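# Put bottles on ledges matching their cap colours

## Task

Place every bottle upright on the wall ledge whose coloured label strip is the same colour as that bottle's cap, with the bottle's entire base resting on that ledge.

## Robot and tools

Robot: two seven-joint arms, left_arm and right_arm, each ending in a two-finger gripper. The names do not follow image sides; left_arm sits on the +y side. Equal joint values on the two arms give mirrored postures. A gripper pose does not fix the elbow, so a big wrist turn can swing the arm.

Scene frame (used by every pose and result): origin on the plane z = 0, directly below the midpoint between the two arm bases, which are 0.70 m higher. +x points forward (the way both arms face), +z up. Gripper frame: fingers point along its +z, pads close along its y. end_effector_position is the pinch point midway between closed pads, just under 1 cm behind the fingertips; while closing, the fingertips advance about 17 mm along +z, mostly while the pads are still more than 70 mm apart. Reported positions and orientations can be a few centimetres off, more at long reach.

execute_actions(actions, cameras): actions is a list of actions; each action is a table of up to 15 rows, one row per 1/30 s control step; a shorter table repeats its last row to fill 15 steps. Every row has 16 numbers, always for both arms: left x, y, z, qw, qx, qy, qz, opening, then right x, y, z, qw, qx, qy, qz, opening. x, y, z are an absolute target for the pinch point in metres, and the quaternion (w first) an absolute target orientation, both in the scene frame. Opening runs from -1 (closed) to +1 (fully open, 0.145 m); a full close needs about 0.5 s. An action is rejected for both arms if any target lies more than 0.6 m from that gripper's current position along any of the gripper's own axes; a malformed action, or a first action failing this against the last reported state, rejects the whole call. Each step the controller limits the commanded orientation to 32 degrees from the measured one, so large turns need several actions; resend the same quaternion to hold an orientation rather than copying a drifted reading. To keep an idle arm still, resend the pose it had when it stopped plus its intended opening; a 0 opening is a real command. An empty actions list returns images and the full status. cameras: list of names (cam_high, cam_low), ["all"], or []; an unknown name invalidates the call.

move(target, speed, blend, opening_speed, grip_force, blocking, cameras): target is one 16-number row or a list of up to 15 such rows, same layout and absolute scene-frame poses as above, with no 0.6 m limit. Paths are straight lines from the current Hand target, finishing together, at least 0.5 s, capped at 10 s total. speed: m/s, 0.002 to 1.1, default 0.25 (rotation capped at twice that in rad/s); one value or one per target. blend: metres of corner rounding per waypoint; 0 stops at each. opening_speed: rate of opening change per second on the -1..1 scale, at least 0.2. grip_force: newtons per pad, 3 to 10, one value or one per arm; persists until changed, starts at 10. blocking=false returns after about 0.5 s while motion continues; a new move then replaces it. Paths do not avoid obstacles or the other arm; faster moves lag, stray and hit harder, and a target placed beyond a contact pushes harder. The result adds a move: line giving the ending (done, off_target, moving, held, fault) and limits (paced = pose clipped, held = steps withheld). done means within 3 mm and 2 degrees; neither done nor off_target says anything about contact.

wait(seconds 0 to 10): lets time pass holding the last commands; a running move continues. stop(): brakes the running move. zoom_image(camera, region): region [x0, y0, x1, y1] in pixels of the latest cam_high or cam_low image (896x504), at most 504 by 504. read_manual(section): licence texts only. finished_scene(scene): ends scene 1 or 2 irreversibly; the goal must hold with the robot released. Scene 1 is practice.

Result lines: end_effector_position and end_effector_quat_wxyz per arm; Hand target (where the arm is actually being sent, possibly short of your command); Tool commands; grip_measured (measured opening on the -1..1 scale; to hold an object keep commanding clearly below it, lower squeezes harder); Joint positions (last number is the opening in metres); Joint velocities (may say within noise or be omitted); Joint torques (include gravity, offsets and noise; numbers 3 and 4 wrap at ±28 N m); motor temperatures; step readings of positions during executed actions. MOTOR HOT appears at 85 °C; at 100 °C an OVER-TEMPERATURE FAULT stops the arm for 30 to 60 s or more. Holding loads, stretched arms or pushing at unreachable poses heat motors.

Avoid: arm-to-arm contact (the clearance check does not protect grippers, housings or wrist cameras; gripping the other arm's fingers counts), dropping or releasing moving bottles, knocking anything off the work area, fast impacts or hard presses on fixed objects, letting things fall far, and arm stops of any kind. Objects may occasionally be nudged by outside pushes. Time keeps running while you think.

Each tool is called after ">>>" by a JSON object that holds its "op" and its "data".

## Session

>>> {"op": "execute_actions", "data": {"actions": []}}

>>> {"op": "zoom_image", "data": {"camera": "cam_high", "region": [420, 200, 560, 310]}}

>>> {"op": "zoom_image", "data": {"camera": "cam_high", "region": [520, 210, 700, 410]}}

>>> {"op": "zoom_image", "data": {"camera": "cam_low", "region": [325, 140, 515, 400]}}

>>> {"op": "zoom_image", "data": {"camera": "cam_low", "region": [450, 130, 620, 270]}}

Scene clock: 0.00 s.
left_arm: end_effector_position=(+0.2239, +0.1828, +0.6144) grip_measured=+1.00 end_effector_quat_wxyz=(-0.319, +0.395, -0.515, +0.691) | right_arm: end_effector_position=(+0.4009, -0.1655, +0.3728) grip_measured=+1.00 end_effector_quat_wxyz=(+0.260, +0.265, +0.837, +0.401)
Joint positions: left_arm=[-1.106 0.942 0.535 2.339 -0.48 -0.199 -0.367 0.145] | right_arm=[0.583 0.619 -0.841 0.925 -1.182 -0.496 -0.047 0.145]
Joint velocities: within noise
Joint torques (N m): no reading
Motor temperatures (°C): left_arm=[20 21 22 20 21 23 21] | right_arm=[20 22 22 19 20 19 21]
Hand target: left_arm +0.2239, +0.1828, +0.6144; -0.319, +0.395, -0.515, +0.691 | right_arm +0.4009, -0.1655, +0.3728; +0.260, +0.265, +0.837, +0.401
Tool commands: left_gripper/opening=+1.0 right_gripper/opening=+1.0

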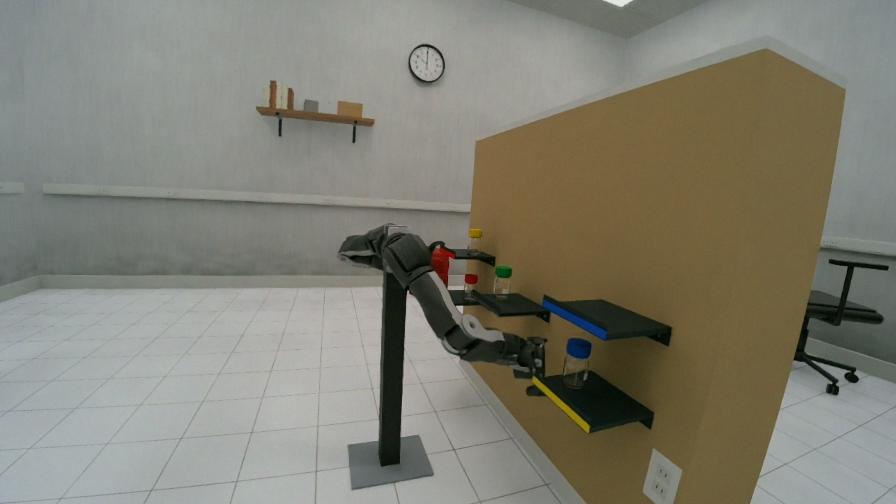

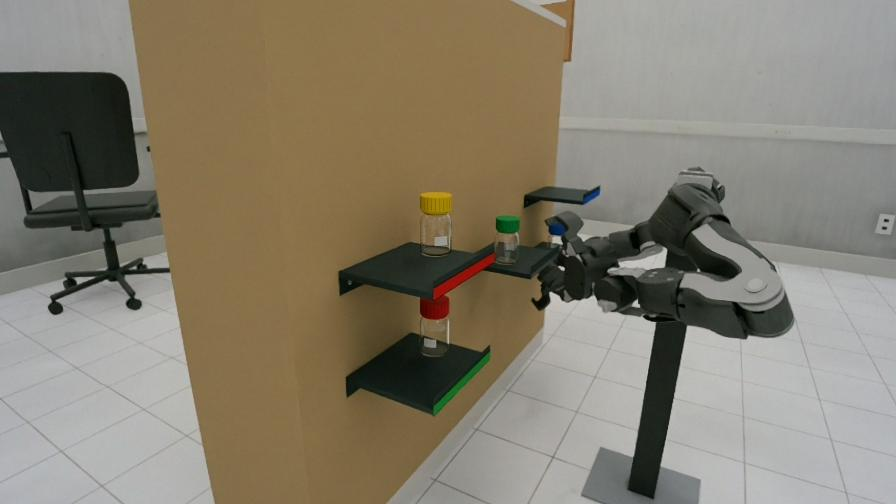

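Scaled by 3.600 from the camera's 896x504 image, which has a finer 1280x720 frame.

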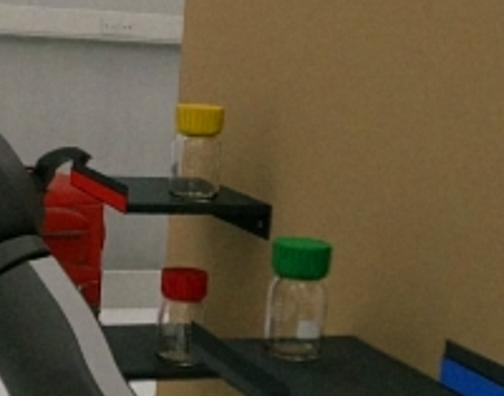

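Scaled by 2.520 from the camera's 896x504 image, which has a finer 1280x720 frame.

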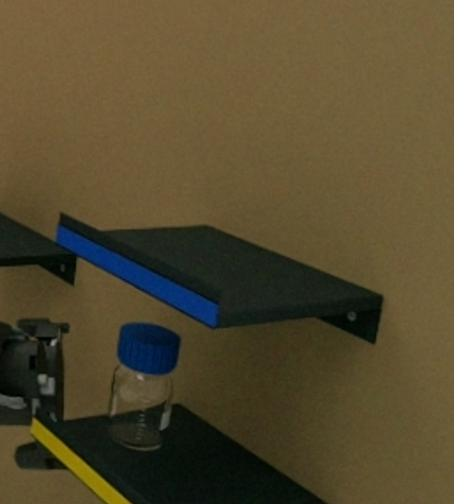

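Scaled by 1.938 from the camera's 896x504 image, which has a finer 1280x720 frame.

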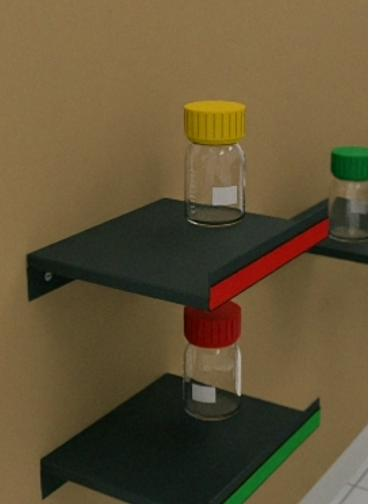

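Scaled by 2.965 from the camera's 896x504 image, which has a finer 1280x720 frame.

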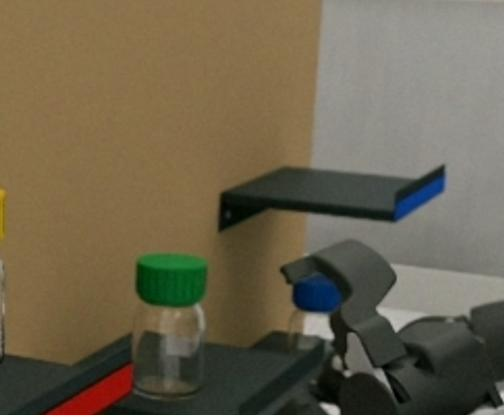

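>>> {"op": "move", "data": {"target": [[0.22,0.20,0.58,-0.319,0.395,-0.515,0.691,1,0.29,-0.19,0.40,0.260,0.265,0.837,0.401,1],[0.22,0.28,0.52,0,0.7071,0,0.7071,1,0.22,-0.28,0.52,0,0.7071,0,0.7071,1],[0.26,0.363,0.54,0,0.7071,0,0.7071,1,0.26,-0.33,0.54,0,0.7071,0,0.7071,1]], "speed": 0.2, "blend": [0.03,0.02,0], "cameras": ["all"]}}

>>> {"op": "zoom_image", "data": {"camera": "cam_low", "region": [330, 170, 570, 430]}}

>>> {"op": "zoom_image", "data": {"camera": "cam_high", "region": [430, 210, 570, 320]}}

>>> {"op": "zoom_image", "data": {"camera": "cam_high", "region": [470, 280, 690, 450]}}

>>> {"op": "zoom_image", "data": {"camera": "cam_low", "region": [480, 160, 660, 300]}}

Scene clock: 75.53 s.
left_arm: end_effector_position=(+0.2599, +0.3642, +0.5408) grip_measured=+1.00 end_effector_quat_wxyz=(-0.003, +0.705, +0.002, +0.709) | right_arm: end_effector_position=(+0.2603, -0.3303, +0.5408) grip_measured=+1.00 end_effector_quat_wxyz=(+0.001, +0.705, -0.001, +0.709)
Joint positions: left_arm=[-1.303 1.234 0.59 1.753 1.299 -0.694 0.005 0.145] | right_arm=[-1.311 1.261 0.536 1.892 1.169 -0.706 -0.206 0.145]
Joint torques (N m): left_arm=[1.02 2.55 2.66 1.63 0.18 -0.52 0.22] | right_arm=[0.65 1.54 3.55 1.61 0.09 -0.29 0.17]
Hand target: left_arm +0.2600, +0.3631, +0.5400; +0.000, +0.707, +0.000, +0.707 | right_arm +0.2600, -0.3300, +0.5400; +0.000, +0.707, +0.000, +0.707
Off the commanded pose: left_arm 0.001 m, 0 deg | right_arm 0.001 m, 0 deg.
joint sent to its limit (right arm) — joint 1 (shoulder pitch), lower limit. The joint targets still meet the commanded pose.
move: done

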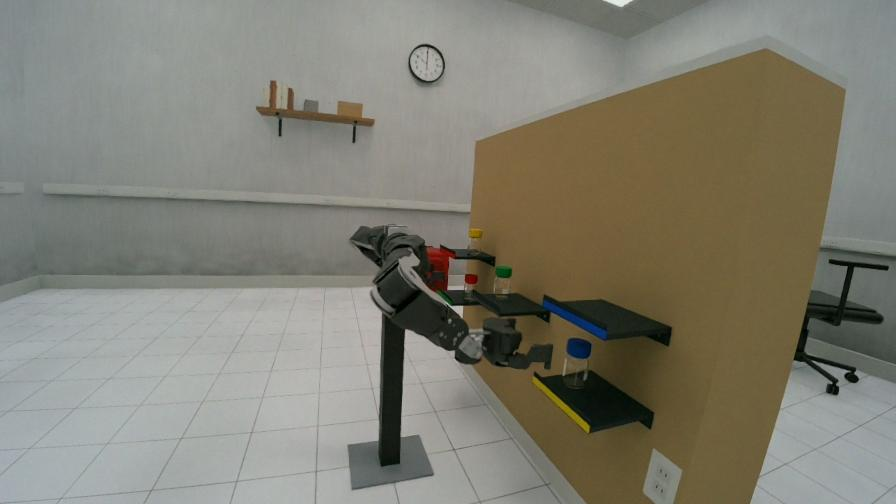

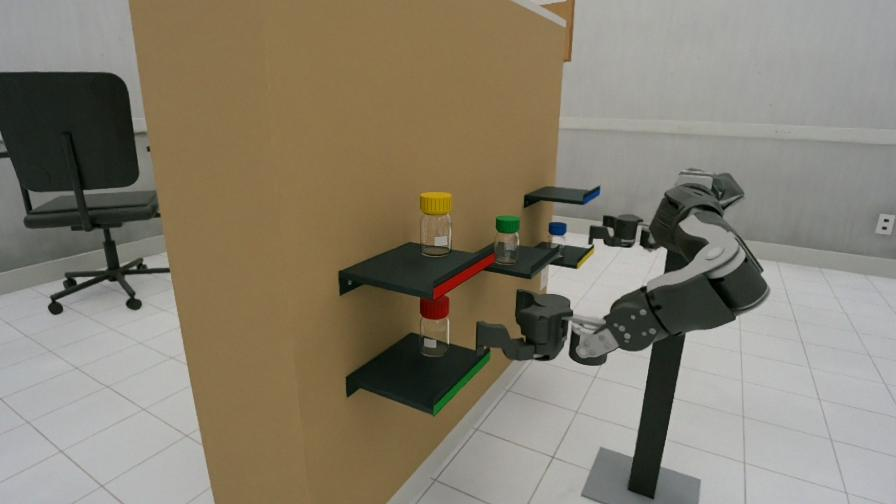

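Scaled by 1.938 from the camera's 896x504 image, which has a finer 1280x720 frame.

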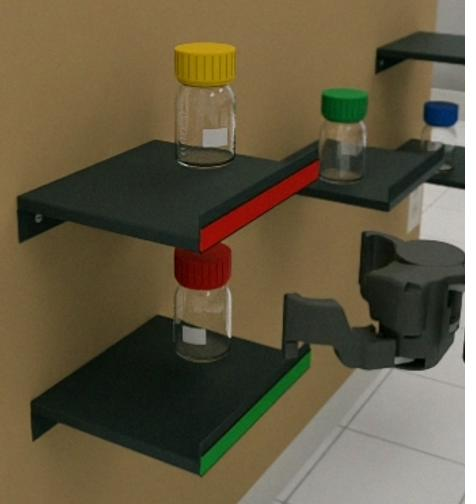

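Scaled by 3.600 from the camera's 896x504 image, which has a finer 1280x720 frame.

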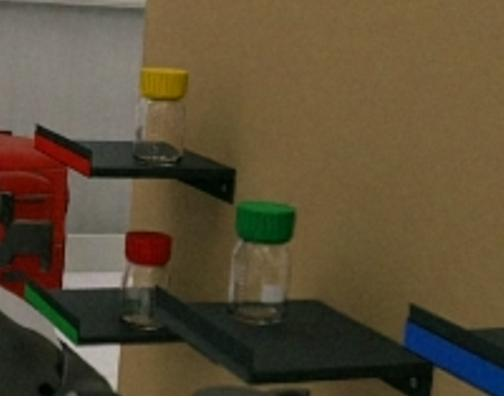

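Scaled by 2.291 from the camera's 896x504 image, which has a finer 1280x720 frame.

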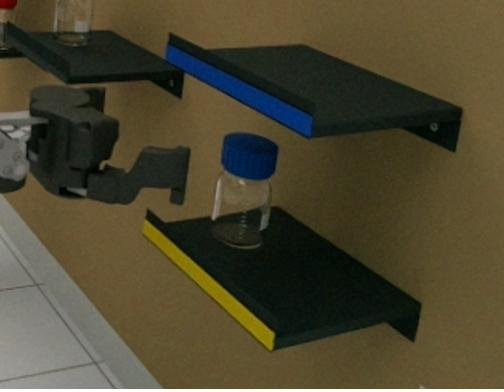

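Scaled by 2.800 from the camera's 896x504 image, which has a finer 1280x720 frame.

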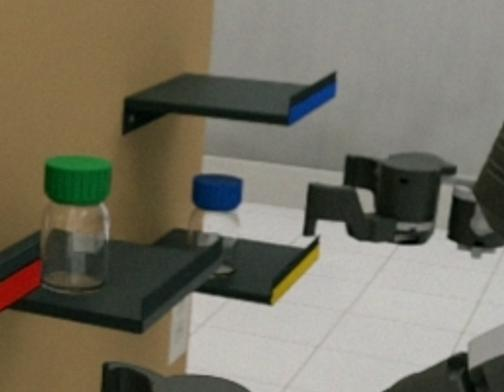

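>>> {"op": "move", "data": {"target": [[0.262,0.345,0.508,0,0.7071,0,0.7071,0.5,0.262,-0.357,0.510,0,0.7071,0,0.7071,0.5],[0.390,0.3445,0.503,0,0.7071,0,0.7071,0.5,0.379,-0.357,0.506,0,0.7071,0,0.7071,0.5]], "speed": [0.15,0.1], "cameras": ["all"]}}

>>> {"op": "zoom_image", "data": {"camera": "cam_low", "region": [360, 250, 560, 430]}}

>>> {"op": "zoom_image", "data": {"camera": "cam_high", "region": [420, 220, 560, 330]}}

>>> {"op": "zoom_image", "data": {"camera": "cam_high", "region": [500, 290, 660, 430]}}

>>> {"op": "zoom_image", "data": {"camera": "cam_low", "region": [500, 180, 640, 300]}}

Scene clock: 201.47 s.
left_arm: end_effector_position=(+0.3907, +0.3455, +0.5068) grip_measured=+0.50 end_effector_quat_wxyz=(-0.002, +0.703, +0.002, +0.711) | right_arm: end_effector_position=(+0.3796, -0.3586, +0.5094) grip_measured=+0.50 end_effector_quat_wxyz=(+0.002, +0.703, -0.003, +0.711)
Joint positions: left_arm=[0.213 1.001 -0.481 1.251 1.083 -0.368 0.025 0.112] | right_arm=[0.145 1.046 -0.435 1.261 1.125 -0.39 0.061 0.112]
Joint torques (N m): left_arm=[5.58 6.18 1.91 1.98 0.11 -0.53 0.23] | right_arm=[3.65 6.61 2.74 1.7 0.07 -0.3 0.18]
Hand target: left_arm +0.3900, +0.3445, +0.5031; +0.000, +0.707, +0.000, +0.707 | right_arm +0.3790, -0.3571, +0.5061; +0.000, +0.707, +0.000, +0.707
Off the commanded pose: left_arm 0.004 m, 1 deg | right_arm 0.004 m, 1 deg.
move: off_target (left_arm, right_arm)

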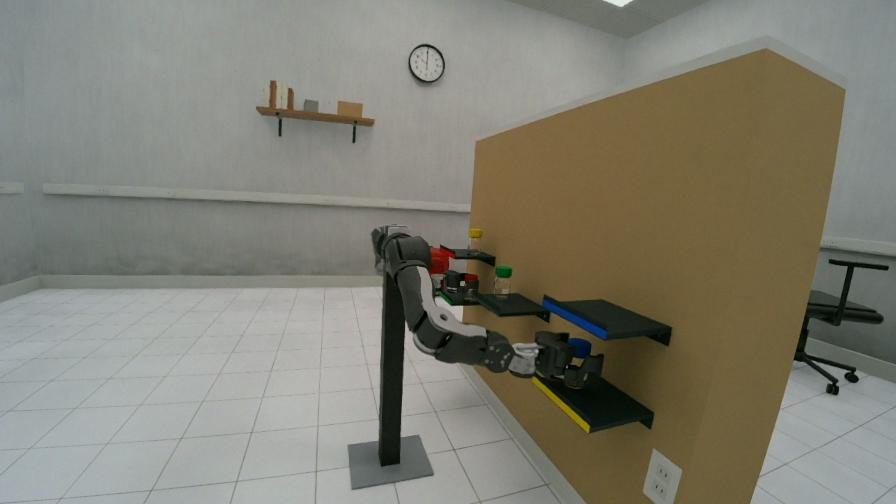

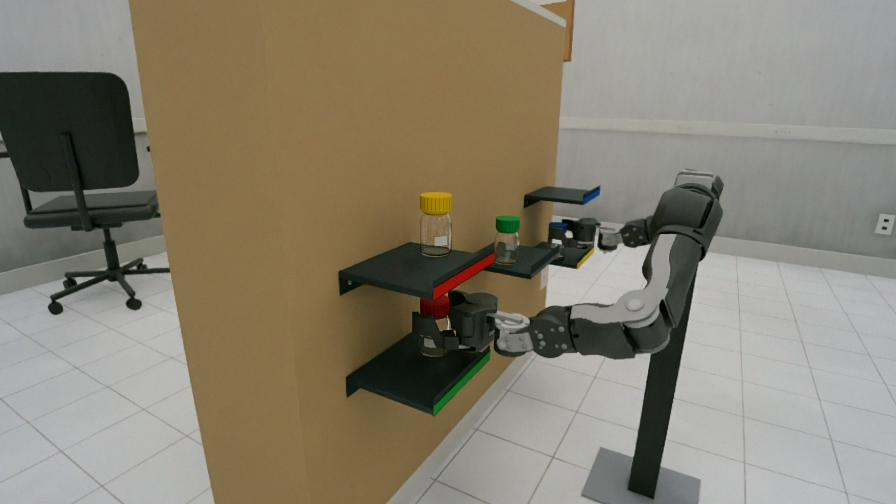

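Scaled by 2.520 from the camera's 896x504 image, which has a finer 1280x720 frame.

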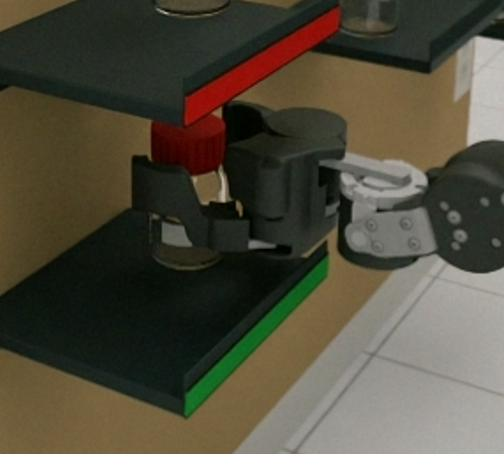

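Scaled by 3.600 from the camera's 896x504 image, which has a finer 1280x720 frame.

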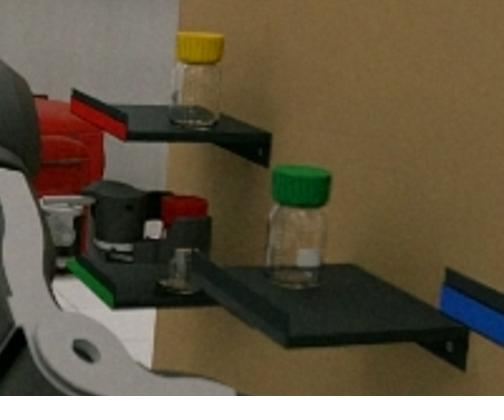

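Scaled by 3.150 from the camera's 896x504 image, which has a finer 1280x720 frame.

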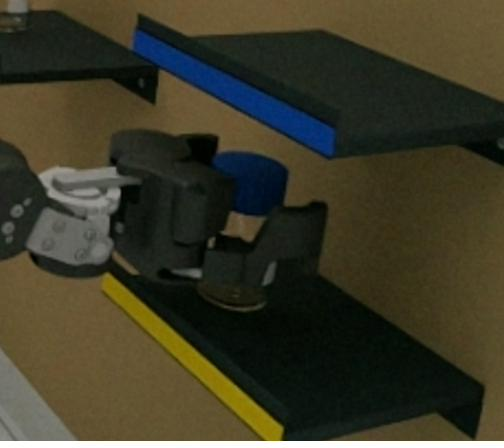

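Scaled by 3.600 from the camera's 896x504 image, which has a finer 1280x720 frame.

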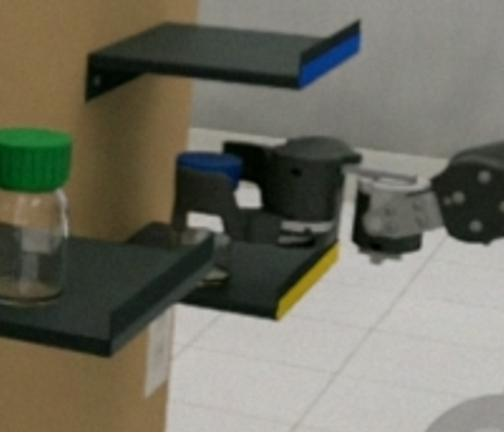

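>>> {"op": "move", "data": {"target": [[0.390,0.3445,0.503,0,0.7071,0,0.7071,-0.5,0.378,-0.357,0.506,0,0.7071,0,0.7071,-0.5]], "speed": 0.1, "opening_speed": 1.0, "cameras": ["all"]}}

>>> {"op": "zoom_image", "data": {"camera": "cam_low", "region": [360, 250, 560, 430]}}

>>> {"op": "zoom_image", "data": {"camera": "cam_high", "region": [500, 290, 660, 430]}}

Scene clock: 218.63 s.
left_arm: end_effector_position=(+0.3906, +0.3456, +0.5065) grip_measured=-0.27 end_effector_quat_wxyz=(-0.002, +0.703, +0.002, +0.711) | right_arm: end_effector_position=(+0.3786, -0.3573, +0.5076) grip_measured=-0.29 end_effector_quat_wxyz=(+0.000, +0.705, -0.001, +0.709)
Joint positions: left_arm=[0.213 1.001 -0.481 1.25 1.083 -0.368 0.026 0.055] | right_arm=[0.14 1.046 -0.435 1.263 1.124 -0.39 0.064 0.054]
Joint torques (N m): left_arm=[5.55 6.13 1.96 2.14 0.12 -0.54 0.2] | right_arm=[3.49 7.42 3.59 2.1 0.15 -0.38 0.06]
Hand target: left_arm +0.3900, +0.3445, +0.5030; +0.000, +0.707, +0.000, +0.707 | right_arm +0.3780, -0.3570, +0.5061; +0.000, +0.707, +0.000, +0.707
Off the commanded pose: left_arm 0.004 m, 1 deg | right_arm 0.002 m, 0 deg.
move: off_target (left_arm)

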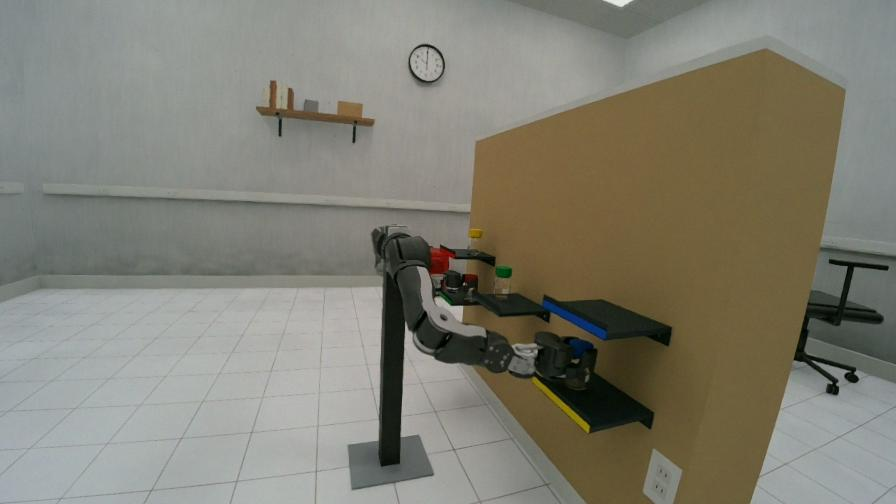

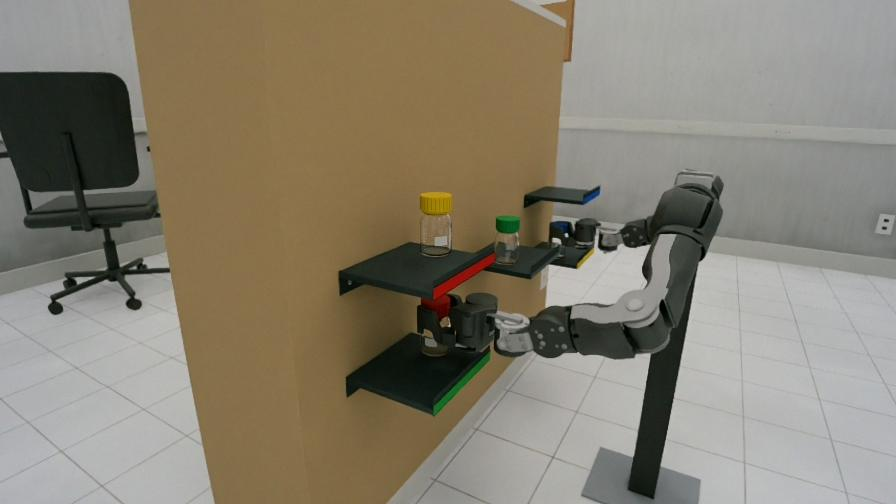

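Scaled by 2.520 from the camera's 896x504 image, which has a finer 1280x720 frame.

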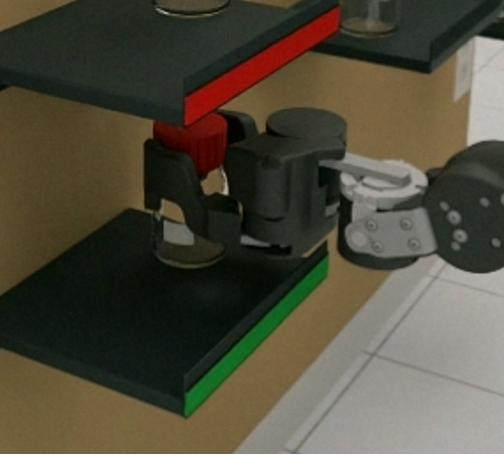

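Scaled by 3.150 from the camera's 896x504 image, which has a finer 1280x720 frame.

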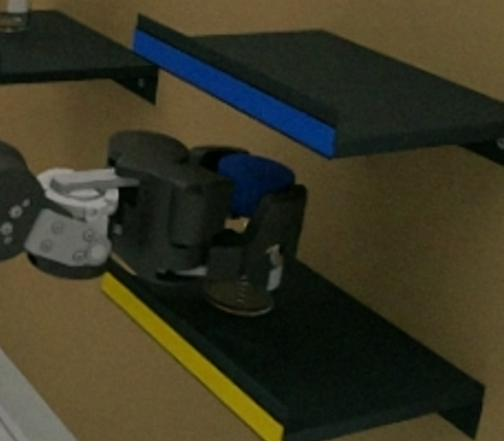

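>>> {"op": "move", "data": {"target": [[0.390,0.3445,0.537,0,0.7071,0,0.7071,-0.5,0.378,-0.357,0.541,0,0.7071,0,0.7071,-0.5],[0.36,0.19,0.545,0.0616,0.7044,-0.0616,0.7044,-0.5,0.36,-0.19,0.550,-0.0616,0.7044,0.0616,0.7044,-0.5],[0.31,0.16,0.62,0.2706,0.6533,-0.2706,0.6533,-0.5,0.31,-0.16,0.625,-0.2706,0.6533,0.2706,0.6533,-0.5]], "speed": [0.06,0.12,0.12], "blend": [0,0.01,0], "cameras": ["all"]}}

Scene clock: 232.77 s.
left_arm: end_effector_position=(+0.3096, +0.1595, +0.6175) grip_measured=-0.27 end_effector_quat_wxyz=(+0.270, +0.657, -0.270, +0.650) | right_arm: end_effector_position=(+0.3097, -0.1598, +0.6220) grip_measured=-0.29 end_effector_quat_wxyz=(-0.270, +0.657, +0.270, +0.650)
Joint positions: left_arm=[0.159 1.414 -0.453 1.967 1.311 -0.196 0.313 0.055] | right_arm=[0.196 1.435 -0.482 1.974 1.333 -0.196 0.31 0.054]
Joint torques (N m): left_arm=[5.24 5.82 3.64 1.32 0.42 -0.74 0.22] | right_arm=[3.97 5.92 4.98 1.18 0.44 -0.52 0.19]
Hand target: left_arm +0.3100, +0.1600, +0.6201; +0.270, +0.653, -0.271, +0.653 | right_arm +0.3100, -0.1599, +0.6250; -0.271, +0.653, +0.271, +0.653
Off the commanded pose: left_arm 0.003 m, 1 deg | right_arm 0.003 m, 1 deg.
move: done

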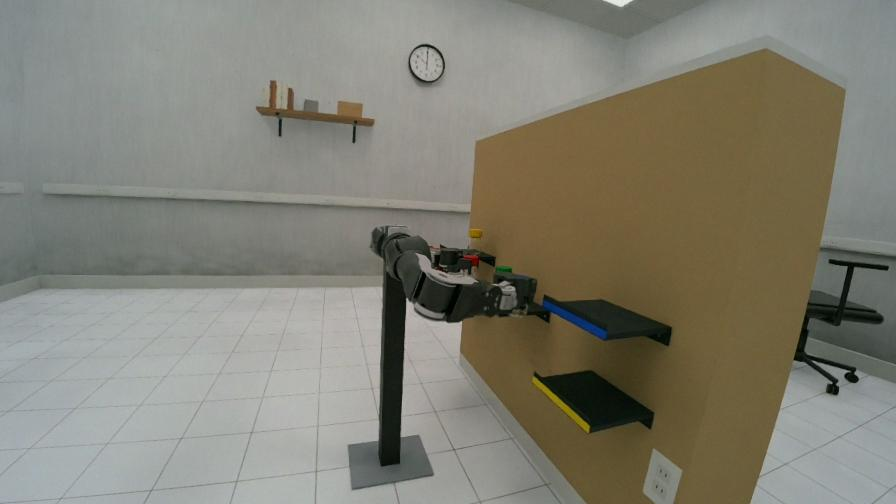

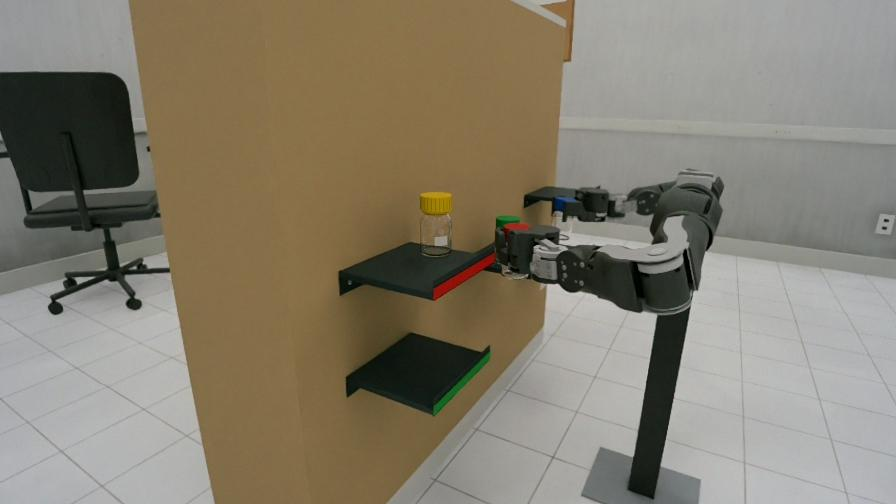

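>>> {"op": "move", "data": {"target": [[0.31,0.17,0.73,0.2706,0.6533,-0.2706,0.6533,-0.5,0.31,-0.17,0.73,-0.2706,0.6533,0.2706,0.6533,-0.5],[0.31,0.18,0.845,0.2706,0.6533,-0.2706,0.6533,-0.5,0.31,-0.18,0.81,-0.2706,0.6533,0.2706,0.6533,-0.5],[0.34,0.30,0.85,0,0.7071,0,0.7071,-0.5,0.345,-0.28,0.805,-0.0616,0.7044,0.0616,0.7044,-0.5],[0.385,0.45,0.85,-0.1228,0.6964,0.1228,0.6964,-0.5,0.384,-0.405,0.80,0.0616,0.7044,-0.0616,0.7044,-0.5]], "speed": 0.15, "blend": [0.02,0.02,0.01,0], "cameras": ["all"]}}

>>> {"op": "zoom_image", "data": {"camera": "cam_low", "region": [330, 90, 530, 310]}}

>>> {"op": "zoom_image", "data": {"camera": "cam_high", "region": [500, 190, 680, 370]}}

Scene clock: 258.27 s.
left_arm: end_effector_position=(+0.3849, +0.4512, +0.8468) grip_measured=-0.28 end_effector_quat_wxyz=(-0.124, +0.701, +0.125, +0.691) | right_arm: end_effector_position=(+0.3839, -0.4065, +0.7971) grip_measured=-0.29 end_effector_quat_wxyz=(+0.063, +0.709, -0.064, +0.699)
Joint positions: left_arm=[1.681 1.223 -0.872 1.137 1.203 0.745 -0.14 0.055] | right_arm=[0.999 1.231 -0.237 1.408 1.176 0.734 -0.081 0.054]
Joint torques (N m): left_arm=[7.64 -1.12 2.51 1.88 0 -0.96 0.21] | right_arm=[5.29 3.76 3.49 1.99 0 -0.75 0.17]
Hand target: left_arm +0.3850, +0.4500, +0.8500; -0.123, +0.696, +0.123, +0.696 | right_arm +0.3839, -0.4050, +0.8001; +0.062, +0.704, -0.062, +0.704
Off the commanded pose: left_arm 0.003 m, 1 deg | right_arm 0.003 m, 1 deg.
move: done

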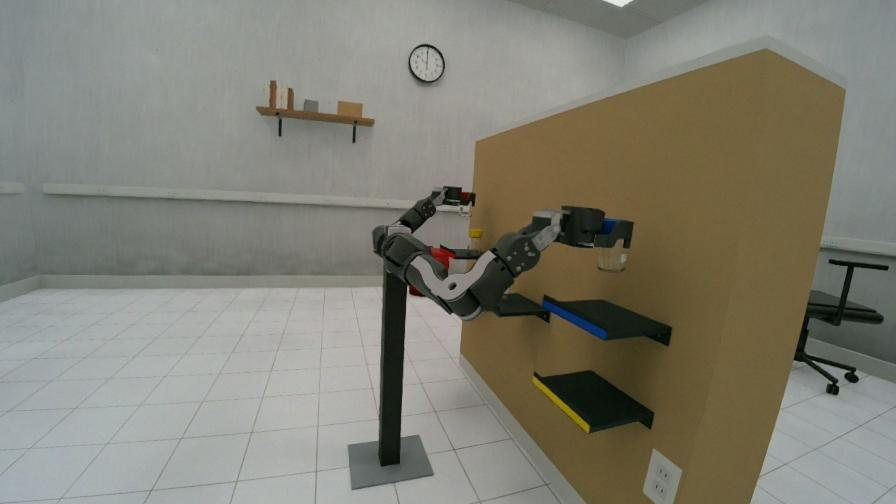

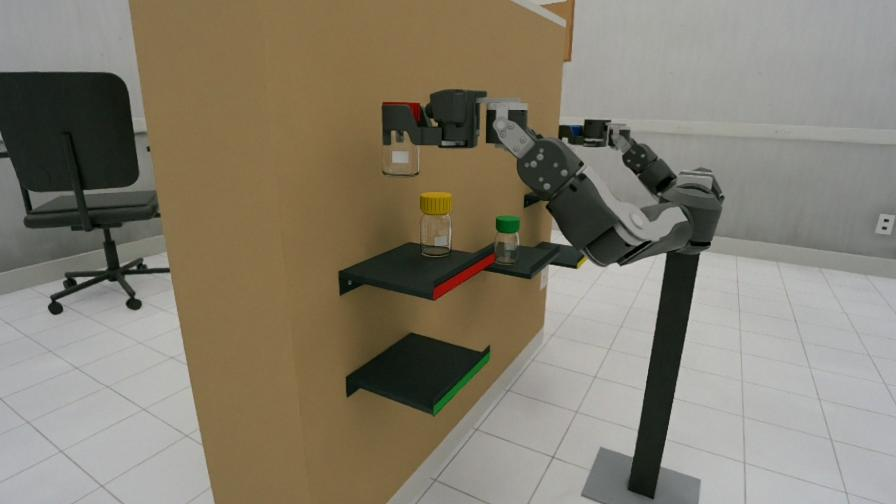

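Scaled by 2.291 from the camera's 896x504 image, which has a finer 1280x720 frame.

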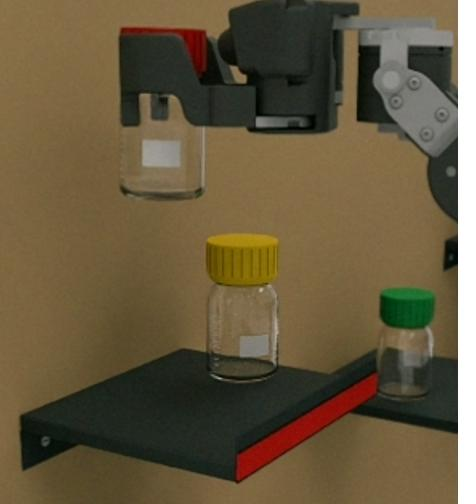

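Scaled by 2.800 from the camera's 896x504 image, which has a finer 1280x720 frame.

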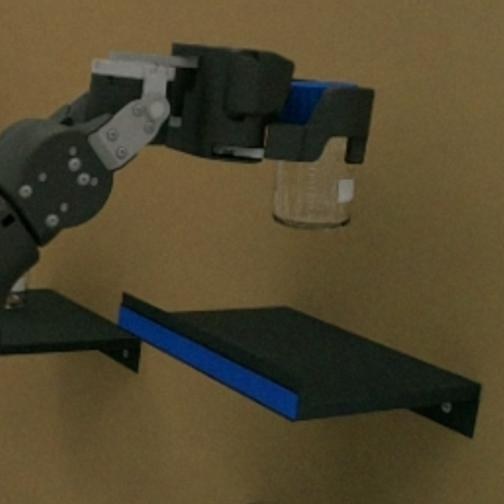

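>>> {"op": "move", "data": {"target": [[0.385,0.45,0.722,-0.1228,0.6964,0.1228,0.6964,-0.5,0.384,-0.405,0.724,0.0616,0.7044,-0.0616,0.7044,-0.5],[0.385,0.45,0.710,-0.1228,0.6964,0.1228,0.6964,-0.5,0.384,-0.405,0.712,0.0616,0.7044,-0.0616,0.7044,-0.5]], "speed": [0.1,0.03], "cameras": ["all"]}}

>>> {"op": "zoom_image", "data": {"camera": "cam_low", "region": [330, 90, 530, 310]}}

>>> {"op": "zoom_image", "data": {"camera": "cam_high", "region": [500, 190, 680, 370]}}

Scene clock: 279.87 s.
left_arm: end_effector_position=(+0.3858, +0.4489, +0.7086) grip_measured=-0.28 end_effector_quat_wxyz=(-0.120, +0.700, +0.121, +0.694) | right_arm: end_effector_position=(+0.3846, -0.4051, +0.7067) grip_measured=-0.29 end_effector_quat_wxyz=(+0.062, +0.712, -0.062, +0.697)
Joint positions: left_arm=[0.99 1.469 -0.861 1.393 1.494 0.127 -0.243 0.055] | right_arm=[0.35 1.214 0.084 1.518 1.181 0.43 -0.09 0.054]
Joint torques (N m): left_arm=[5.63 5.34 3.52 1.11 0.01 -0.96 -0.05] | right_arm=[4.29 7.35 5.76 2.29 0.02 -0.81 0.09]
Hand target: left_arm +0.3850, +0.4500, +0.7101; -0.123, +0.696, +0.123, +0.696 | right_arm +0.3839, -0.4050, +0.7120; +0.062, +0.704, -0.062, +0.704
Off the commanded pose: left_arm 0.002 m, 1 deg | right_arm 0.005 m, 1 deg.
move: off_target (right_arm)

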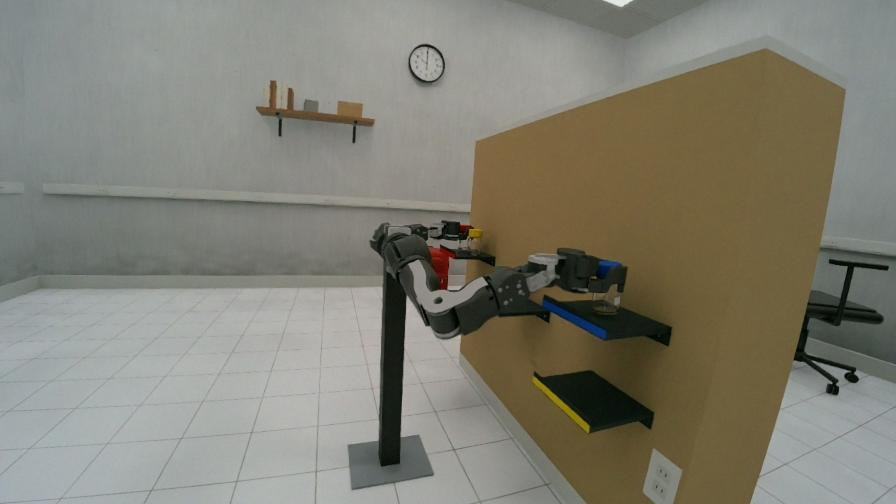

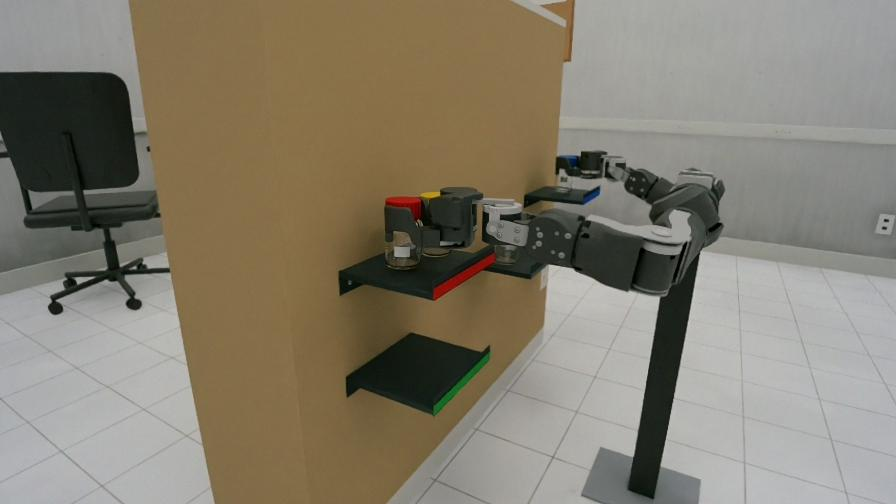

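Scaled by 2.291 from the camera's 896x504 image, which has a finer 1280x720 frame.

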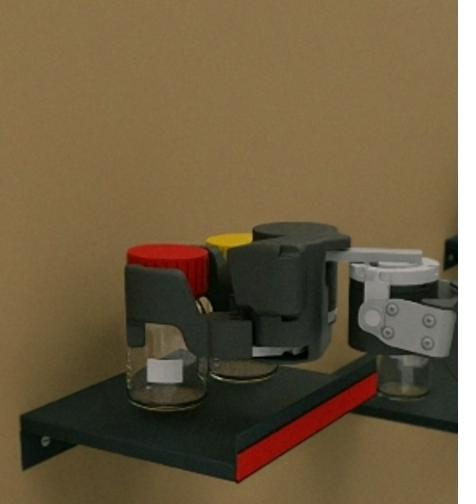

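Scaled by 2.800 from the camera's 896x504 image, which has a finer 1280x720 frame.

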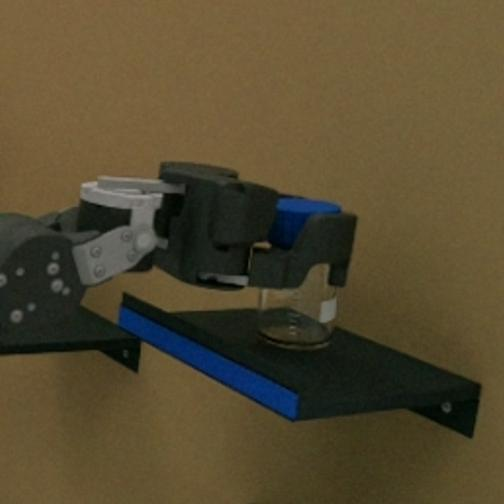

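>>> {"op": "move", "data": {"target": [[0.385,0.45,0.705,-0.1228,0.6964,0.1228,0.6964,-0.5,0.384,-0.405,0.708,0.0616,0.7044,-0.0616,0.7044,-0.5]], "speed": 0.03}}

>>> {"op": "move", "data": {"target": [[0.385,0.45,0.701,-0.1228,0.6964,0.1228,0.6964,-0.5,0.384,-0.405,0.704,0.0616,0.7044,-0.0616,0.7044,-0.5]], "speed": 0.03}}

Scene clock: 288.63 s.
left_arm: end_effector_position=(+0.3859, +0.4489, +0.7038) grip_measured=-0.28 end_effector_quat_wxyz=(-0.120, +0.699, +0.121, +0.694) | right_arm: end_effector_position=(+0.3846, -0.4052, +0.7031) grip_measured=-0.29 end_effector_quat_wxyz=(+0.062, +0.712, -0.062, +0.697)
Joint positions: left_arm=[0.968 1.47 -0.861 1.394 1.497 0.105 -0.243 0.055] | right_arm=[0.33 1.214 0.087 1.519 1.181 0.413 -0.09 0.054]
Joint torques (N m): left_arm=[5.53 5.55 3.48 1.1 0.02 -0.95 -0.05] | right_arm=[4.21 7.11 5.91 2.28 0.02 -0.81 0.06]
Hand target: left_arm +0.3850, +0.4500, +0.7051; -0.123, +0.696, +0.123, +0.696 | right_arm +0.3840, -0.4050, +0.7079; +0.062, +0.705, -0.062, +0.704
Off the commanded pose: left_arm 0.002 m, 1 deg | right_arm 0.005 m, 1 deg.
move: off_target (right_arm)

Scene clock: 289.33 s.
left_arm: end_effector_position=(+0.3859, +0.4489, +0.7003) grip_measured=-0.28 end_effector_quat_wxyz=(-0.120, +0.699, +0.121, +0.695) | right_arm: end_effector_position=(+0.3844, -0.4053, +0.7005) grip_measured=-0.29 end_effector_quat_wxyz=(+0.063, +0.710, -0.062, +0.699)
Joint positions: left_arm=[0.951 1.471 -0.861 1.395 1.5 0.087 -0.243 0.055] | right_arm=[0.312 1.214 0.091 1.52 1.181 0.394 -0.09 0.054]
Joint torques (N m): left_arm=[5.39 5.66 3.37 1.07 0.02 -0.94 -0.05] | right_arm=[3.97 7.16 5.76 2.25 0.06 -0.74 0.07]
Hand target: left_arm +0.3850, +0.4500, +0.7011; -0.123, +0.696, +0.123, +0.696 | right_arm +0.3840, -0.4051, +0.7041; +0.062, +0.704, -0.062, +0.704
Off the commanded pose: left_arm 0.002 m, 0 deg | right_arm 0.003 m, 1 deg.
move: done

>>> {"op": "move", "data": {"target": [[0.385,0.45,0.697,-0.1228,0.6964,0.1228,0.6964,-0.5,0.384,-0.405,0.701,0.0616,0.7044,-0.0616,0.7044,-0.5]], "speed": 0.03}}

Scene clock: 295.07 s.
left_arm: end_effector_position=(+0.3857, +0.4491, +0.6999) grip_measured=-0.28 end_effector_quat_wxyz=(-0.120, +0.694, +0.122, +0.700) | right_arm: end_effector_position=(+0.3843, -0.4053, +0.7002) grip_measured=-0.29 end_effector_quat_wxyz=(+0.063, +0.706, -0.061, +0.703)
Joint positions: left_arm=[0.939 1.472 -0.861 1.396 1.501 0.06 -0.243 0.055] | right_arm=[0.299 1.214 0.094 1.521 1.181 0.373 -0.09 0.054]
Joint torques (N m): left_arm=[4.81 5.55 2.85 1.01 0.05 -0.66 -0.05] | right_arm=[3.55 7.4 5.19 2.09 0.14 -0.53 0.01]
Hand target: left_arm +0.3850, +0.4499, +0.6971; -0.123, +0.696, +0.123, +0.696 | right_arm +0.3840, -0.4051, +0.7010; +0.062, +0.704, -0.062, +0.704
Off the commanded pose: left_arm 0.003 m, 1 deg | right_arm 0.001 m, 0 deg.
move: done

>>> {"op": "move", "data": {"target": [[0.385,0.45,0.6992,-0.1228,0.6964,0.1228,0.6964,0.2,0.384,-0.405,0.701,0.0616,0.7044,-0.0616,0.7044,0.3],[0.385,0.45,0.81,-0.1228,0.6964,0.1228,0.6964,0.2,0.384,-0.405,0.81,0.0616,0.7044,-0.0616,0.7044,0.3],[0.345,0.29,0.81,0.0616,0.7044,-0.0616,0.7044,0.2,0.345,-0.29,0.81,-0.0616,0.7044,0.0616,0.7044,0.3],[0.31,0.18,0.79,0.2706,0.6533,-0.2706,0.6533,0.2,0.31,-0.19,0.79,-0.2706,0.6533,0.2706,0.6533,0.3],[0.305,0.16,0.66,0.2706,0.6533,-0.2706,0.6533,0.4,0.31,-0.195,0.66,-0.2706,0.6533,0.2706,0.6533,0.4]], "speed": [0.03,0.12,0.18,0.18,0.18], "blend": [0,0.01,0.02,0.02,0], "opening_speed": 0.8, "cameras": ["all"]}}

>>> {"op": "zoom_image", "data": {"camera": "cam_low", "region": [330, 160, 570, 310]}}

>>> {"op": "zoom_image", "data": {"camera": "cam_high", "region": [440, 200, 680, 370]}}

Scene clock: 325.50 s.
left_arm: end_effector_position=(+0.3053, +0.1604, +0.6603) grip_measured=+0.40 end_effector_quat_wxyz=(+0.270, +0.654, -0.269, +0.654) | right_arm: end_effector_position=(+0.3104, -0.1958, +0.6601) grip_measured=+0.40 end_effector_quat_wxyz=(-0.270, +0.655, +0.268, +0.653)
Joint positions: left_arm=[-0.033 1.099 0.149 2.04 1.186 0.298 0.414 0.105] | right_arm=[-0.058 1.053 0.278 1.906 1.127 0.343 0.612 0.105]
Joint torques (N m): left_arm=[4.36 5.47 2.4 2 0.3 -0.61 0.21] | right_arm=[3.23 6.08 3.3 1.84 0.37 -0.44 0.14]
Hand target: left_arm +0.3050, +0.1600, +0.6600; +0.271, +0.653, -0.271, +0.653 | right_arm +0.3100, -0.1950, +0.6599; -0.271, +0.653, +0.271, +0.653
Off the commanded pose: left_arm 0.001 m, 0 deg | right_arm 0.001 m, 0 deg.
move: done

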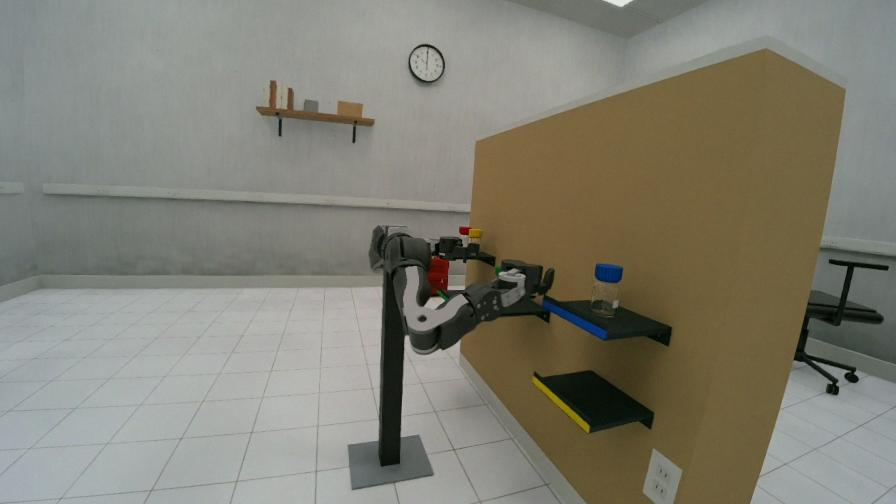

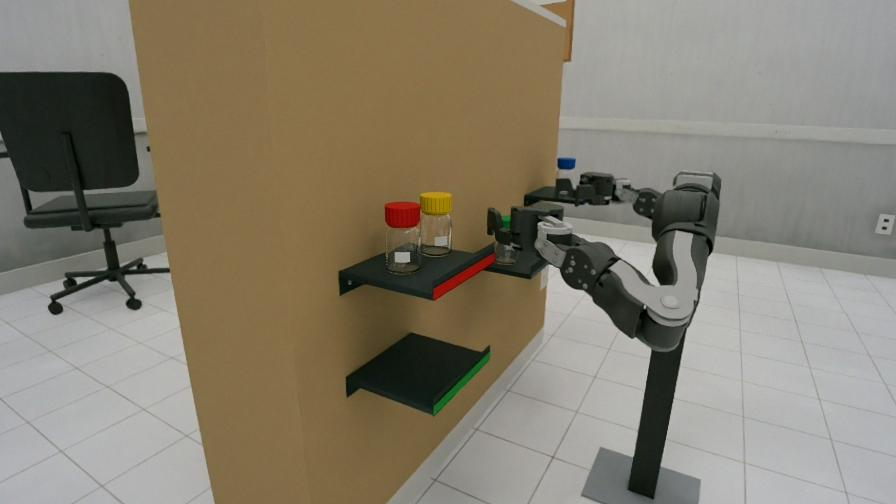

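Scaled by 2.100 from the camera's 896x504 image, which has a finer 1280x720 frame.

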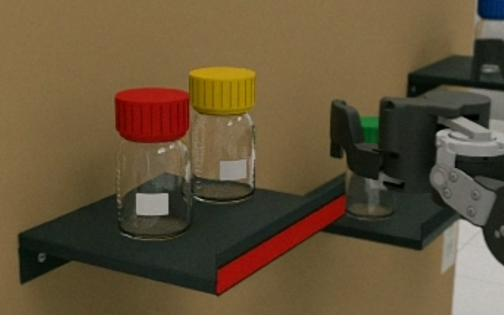

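Scaled by 2.100 from the camera's 896x504 image, which has a finer 1280x720 frame.

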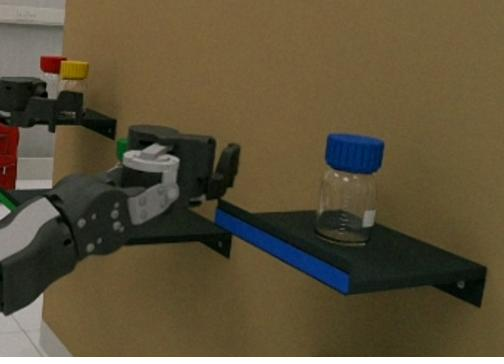

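>>> {"op": "move", "data": {"target": [[0.29,0.12,0.612,0.2418,0.6645,-0.2418,0.6645,0.4,0.3104,-0.1958,0.6601,-0.2706,0.6533,0.2706,0.6533,0.4],[0.379,0.045,0.605,0.2418,0.6645,-0.2418,0.6645,0.4,0.3104,-0.1958,0.6601,-0.2706,0.6533,0.2706,0.6533,0.4]], "speed": [0.15,0.1], "blend": [0.005,0], "cameras": ["all"]}}

>>> {"op": "zoom_image", "data": {"camera": "cam_low", "region": [440, 170, 640, 350]}}

>>> {"op": "zoom_image", "data": {"camera": "cam_high", "region": [420, 220, 560, 330]}}

Scene clock: 341.77 s.
left_arm: end_effector_position=(+0.3782, +0.0442, +0.6080) grip_measured=+0.40 end_effector_quat_wxyz=(+0.244, +0.661, -0.243, +0.667) | right_arm: end_effector_position=(+0.3105, -0.1962, +0.6602) grip_measured=+0.40 end_effector_quat_wxyz=(-0.270, +0.654, +0.268, +0.653)
Joint positions: left_arm=[0.487 0.536 -0.52 1.811 0.731 0.356 0.091 0.105] | right_arm=[-0.057 1.053 0.278 1.903 1.127 0.343 0.615 0.105]
Joint torques (N m): left_arm=[6.87 1.44 1.66 3.12 0.13 -0.56 -0.01] | right_arm=[3.42 6.24 2.89 1.58 0.38 -0.43 0.18]
Hand target: left_arm +0.3790, +0.0450, +0.6051; +0.242, +0.664, -0.242, +0.665 | right_arm +0.3104, -0.1958, +0.6600; -0.271, +0.653, +0.270, +0.653
Off the commanded pose: left_arm 0.003 m, 1 deg | right_arm 0.000 m, 0 deg.
move: done

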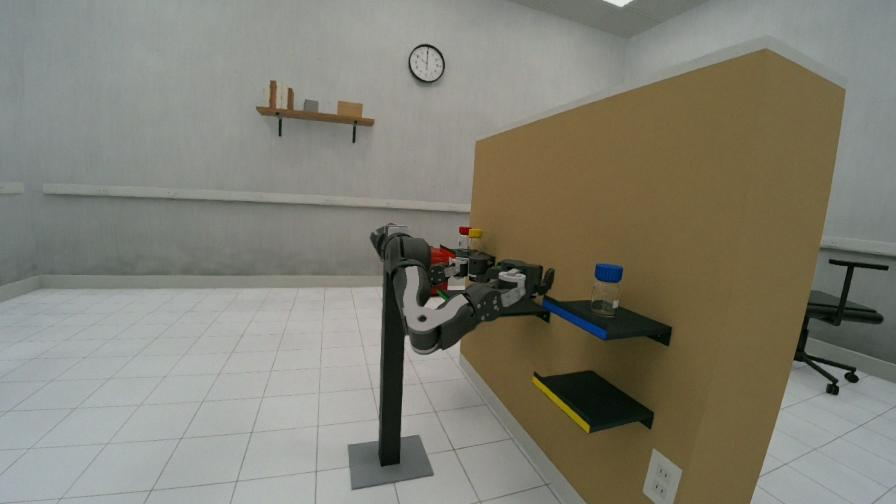

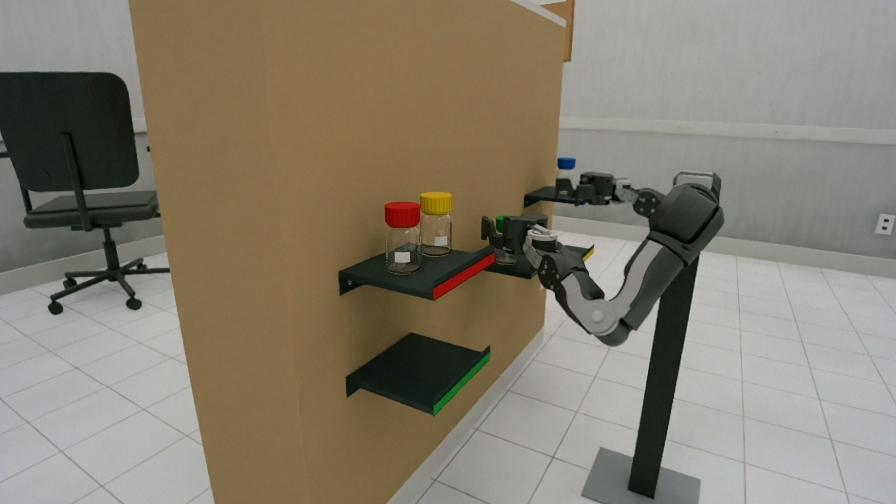

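Scaled by 2.520 from the camera's 896x504 image, which has a finer 1280x720 frame.

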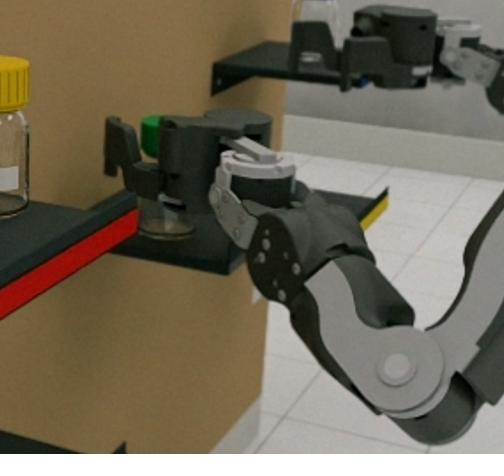

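Scaled by 3.600 from the camera's 896x504 image, which has a finer 1280x720 frame.

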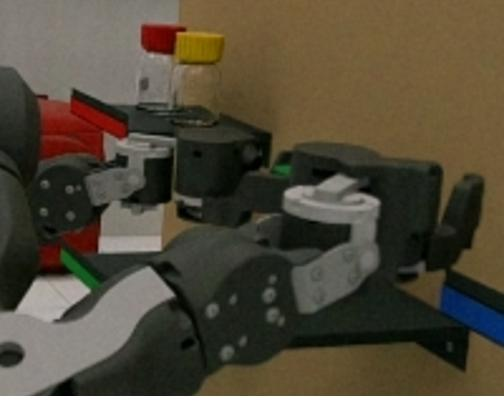

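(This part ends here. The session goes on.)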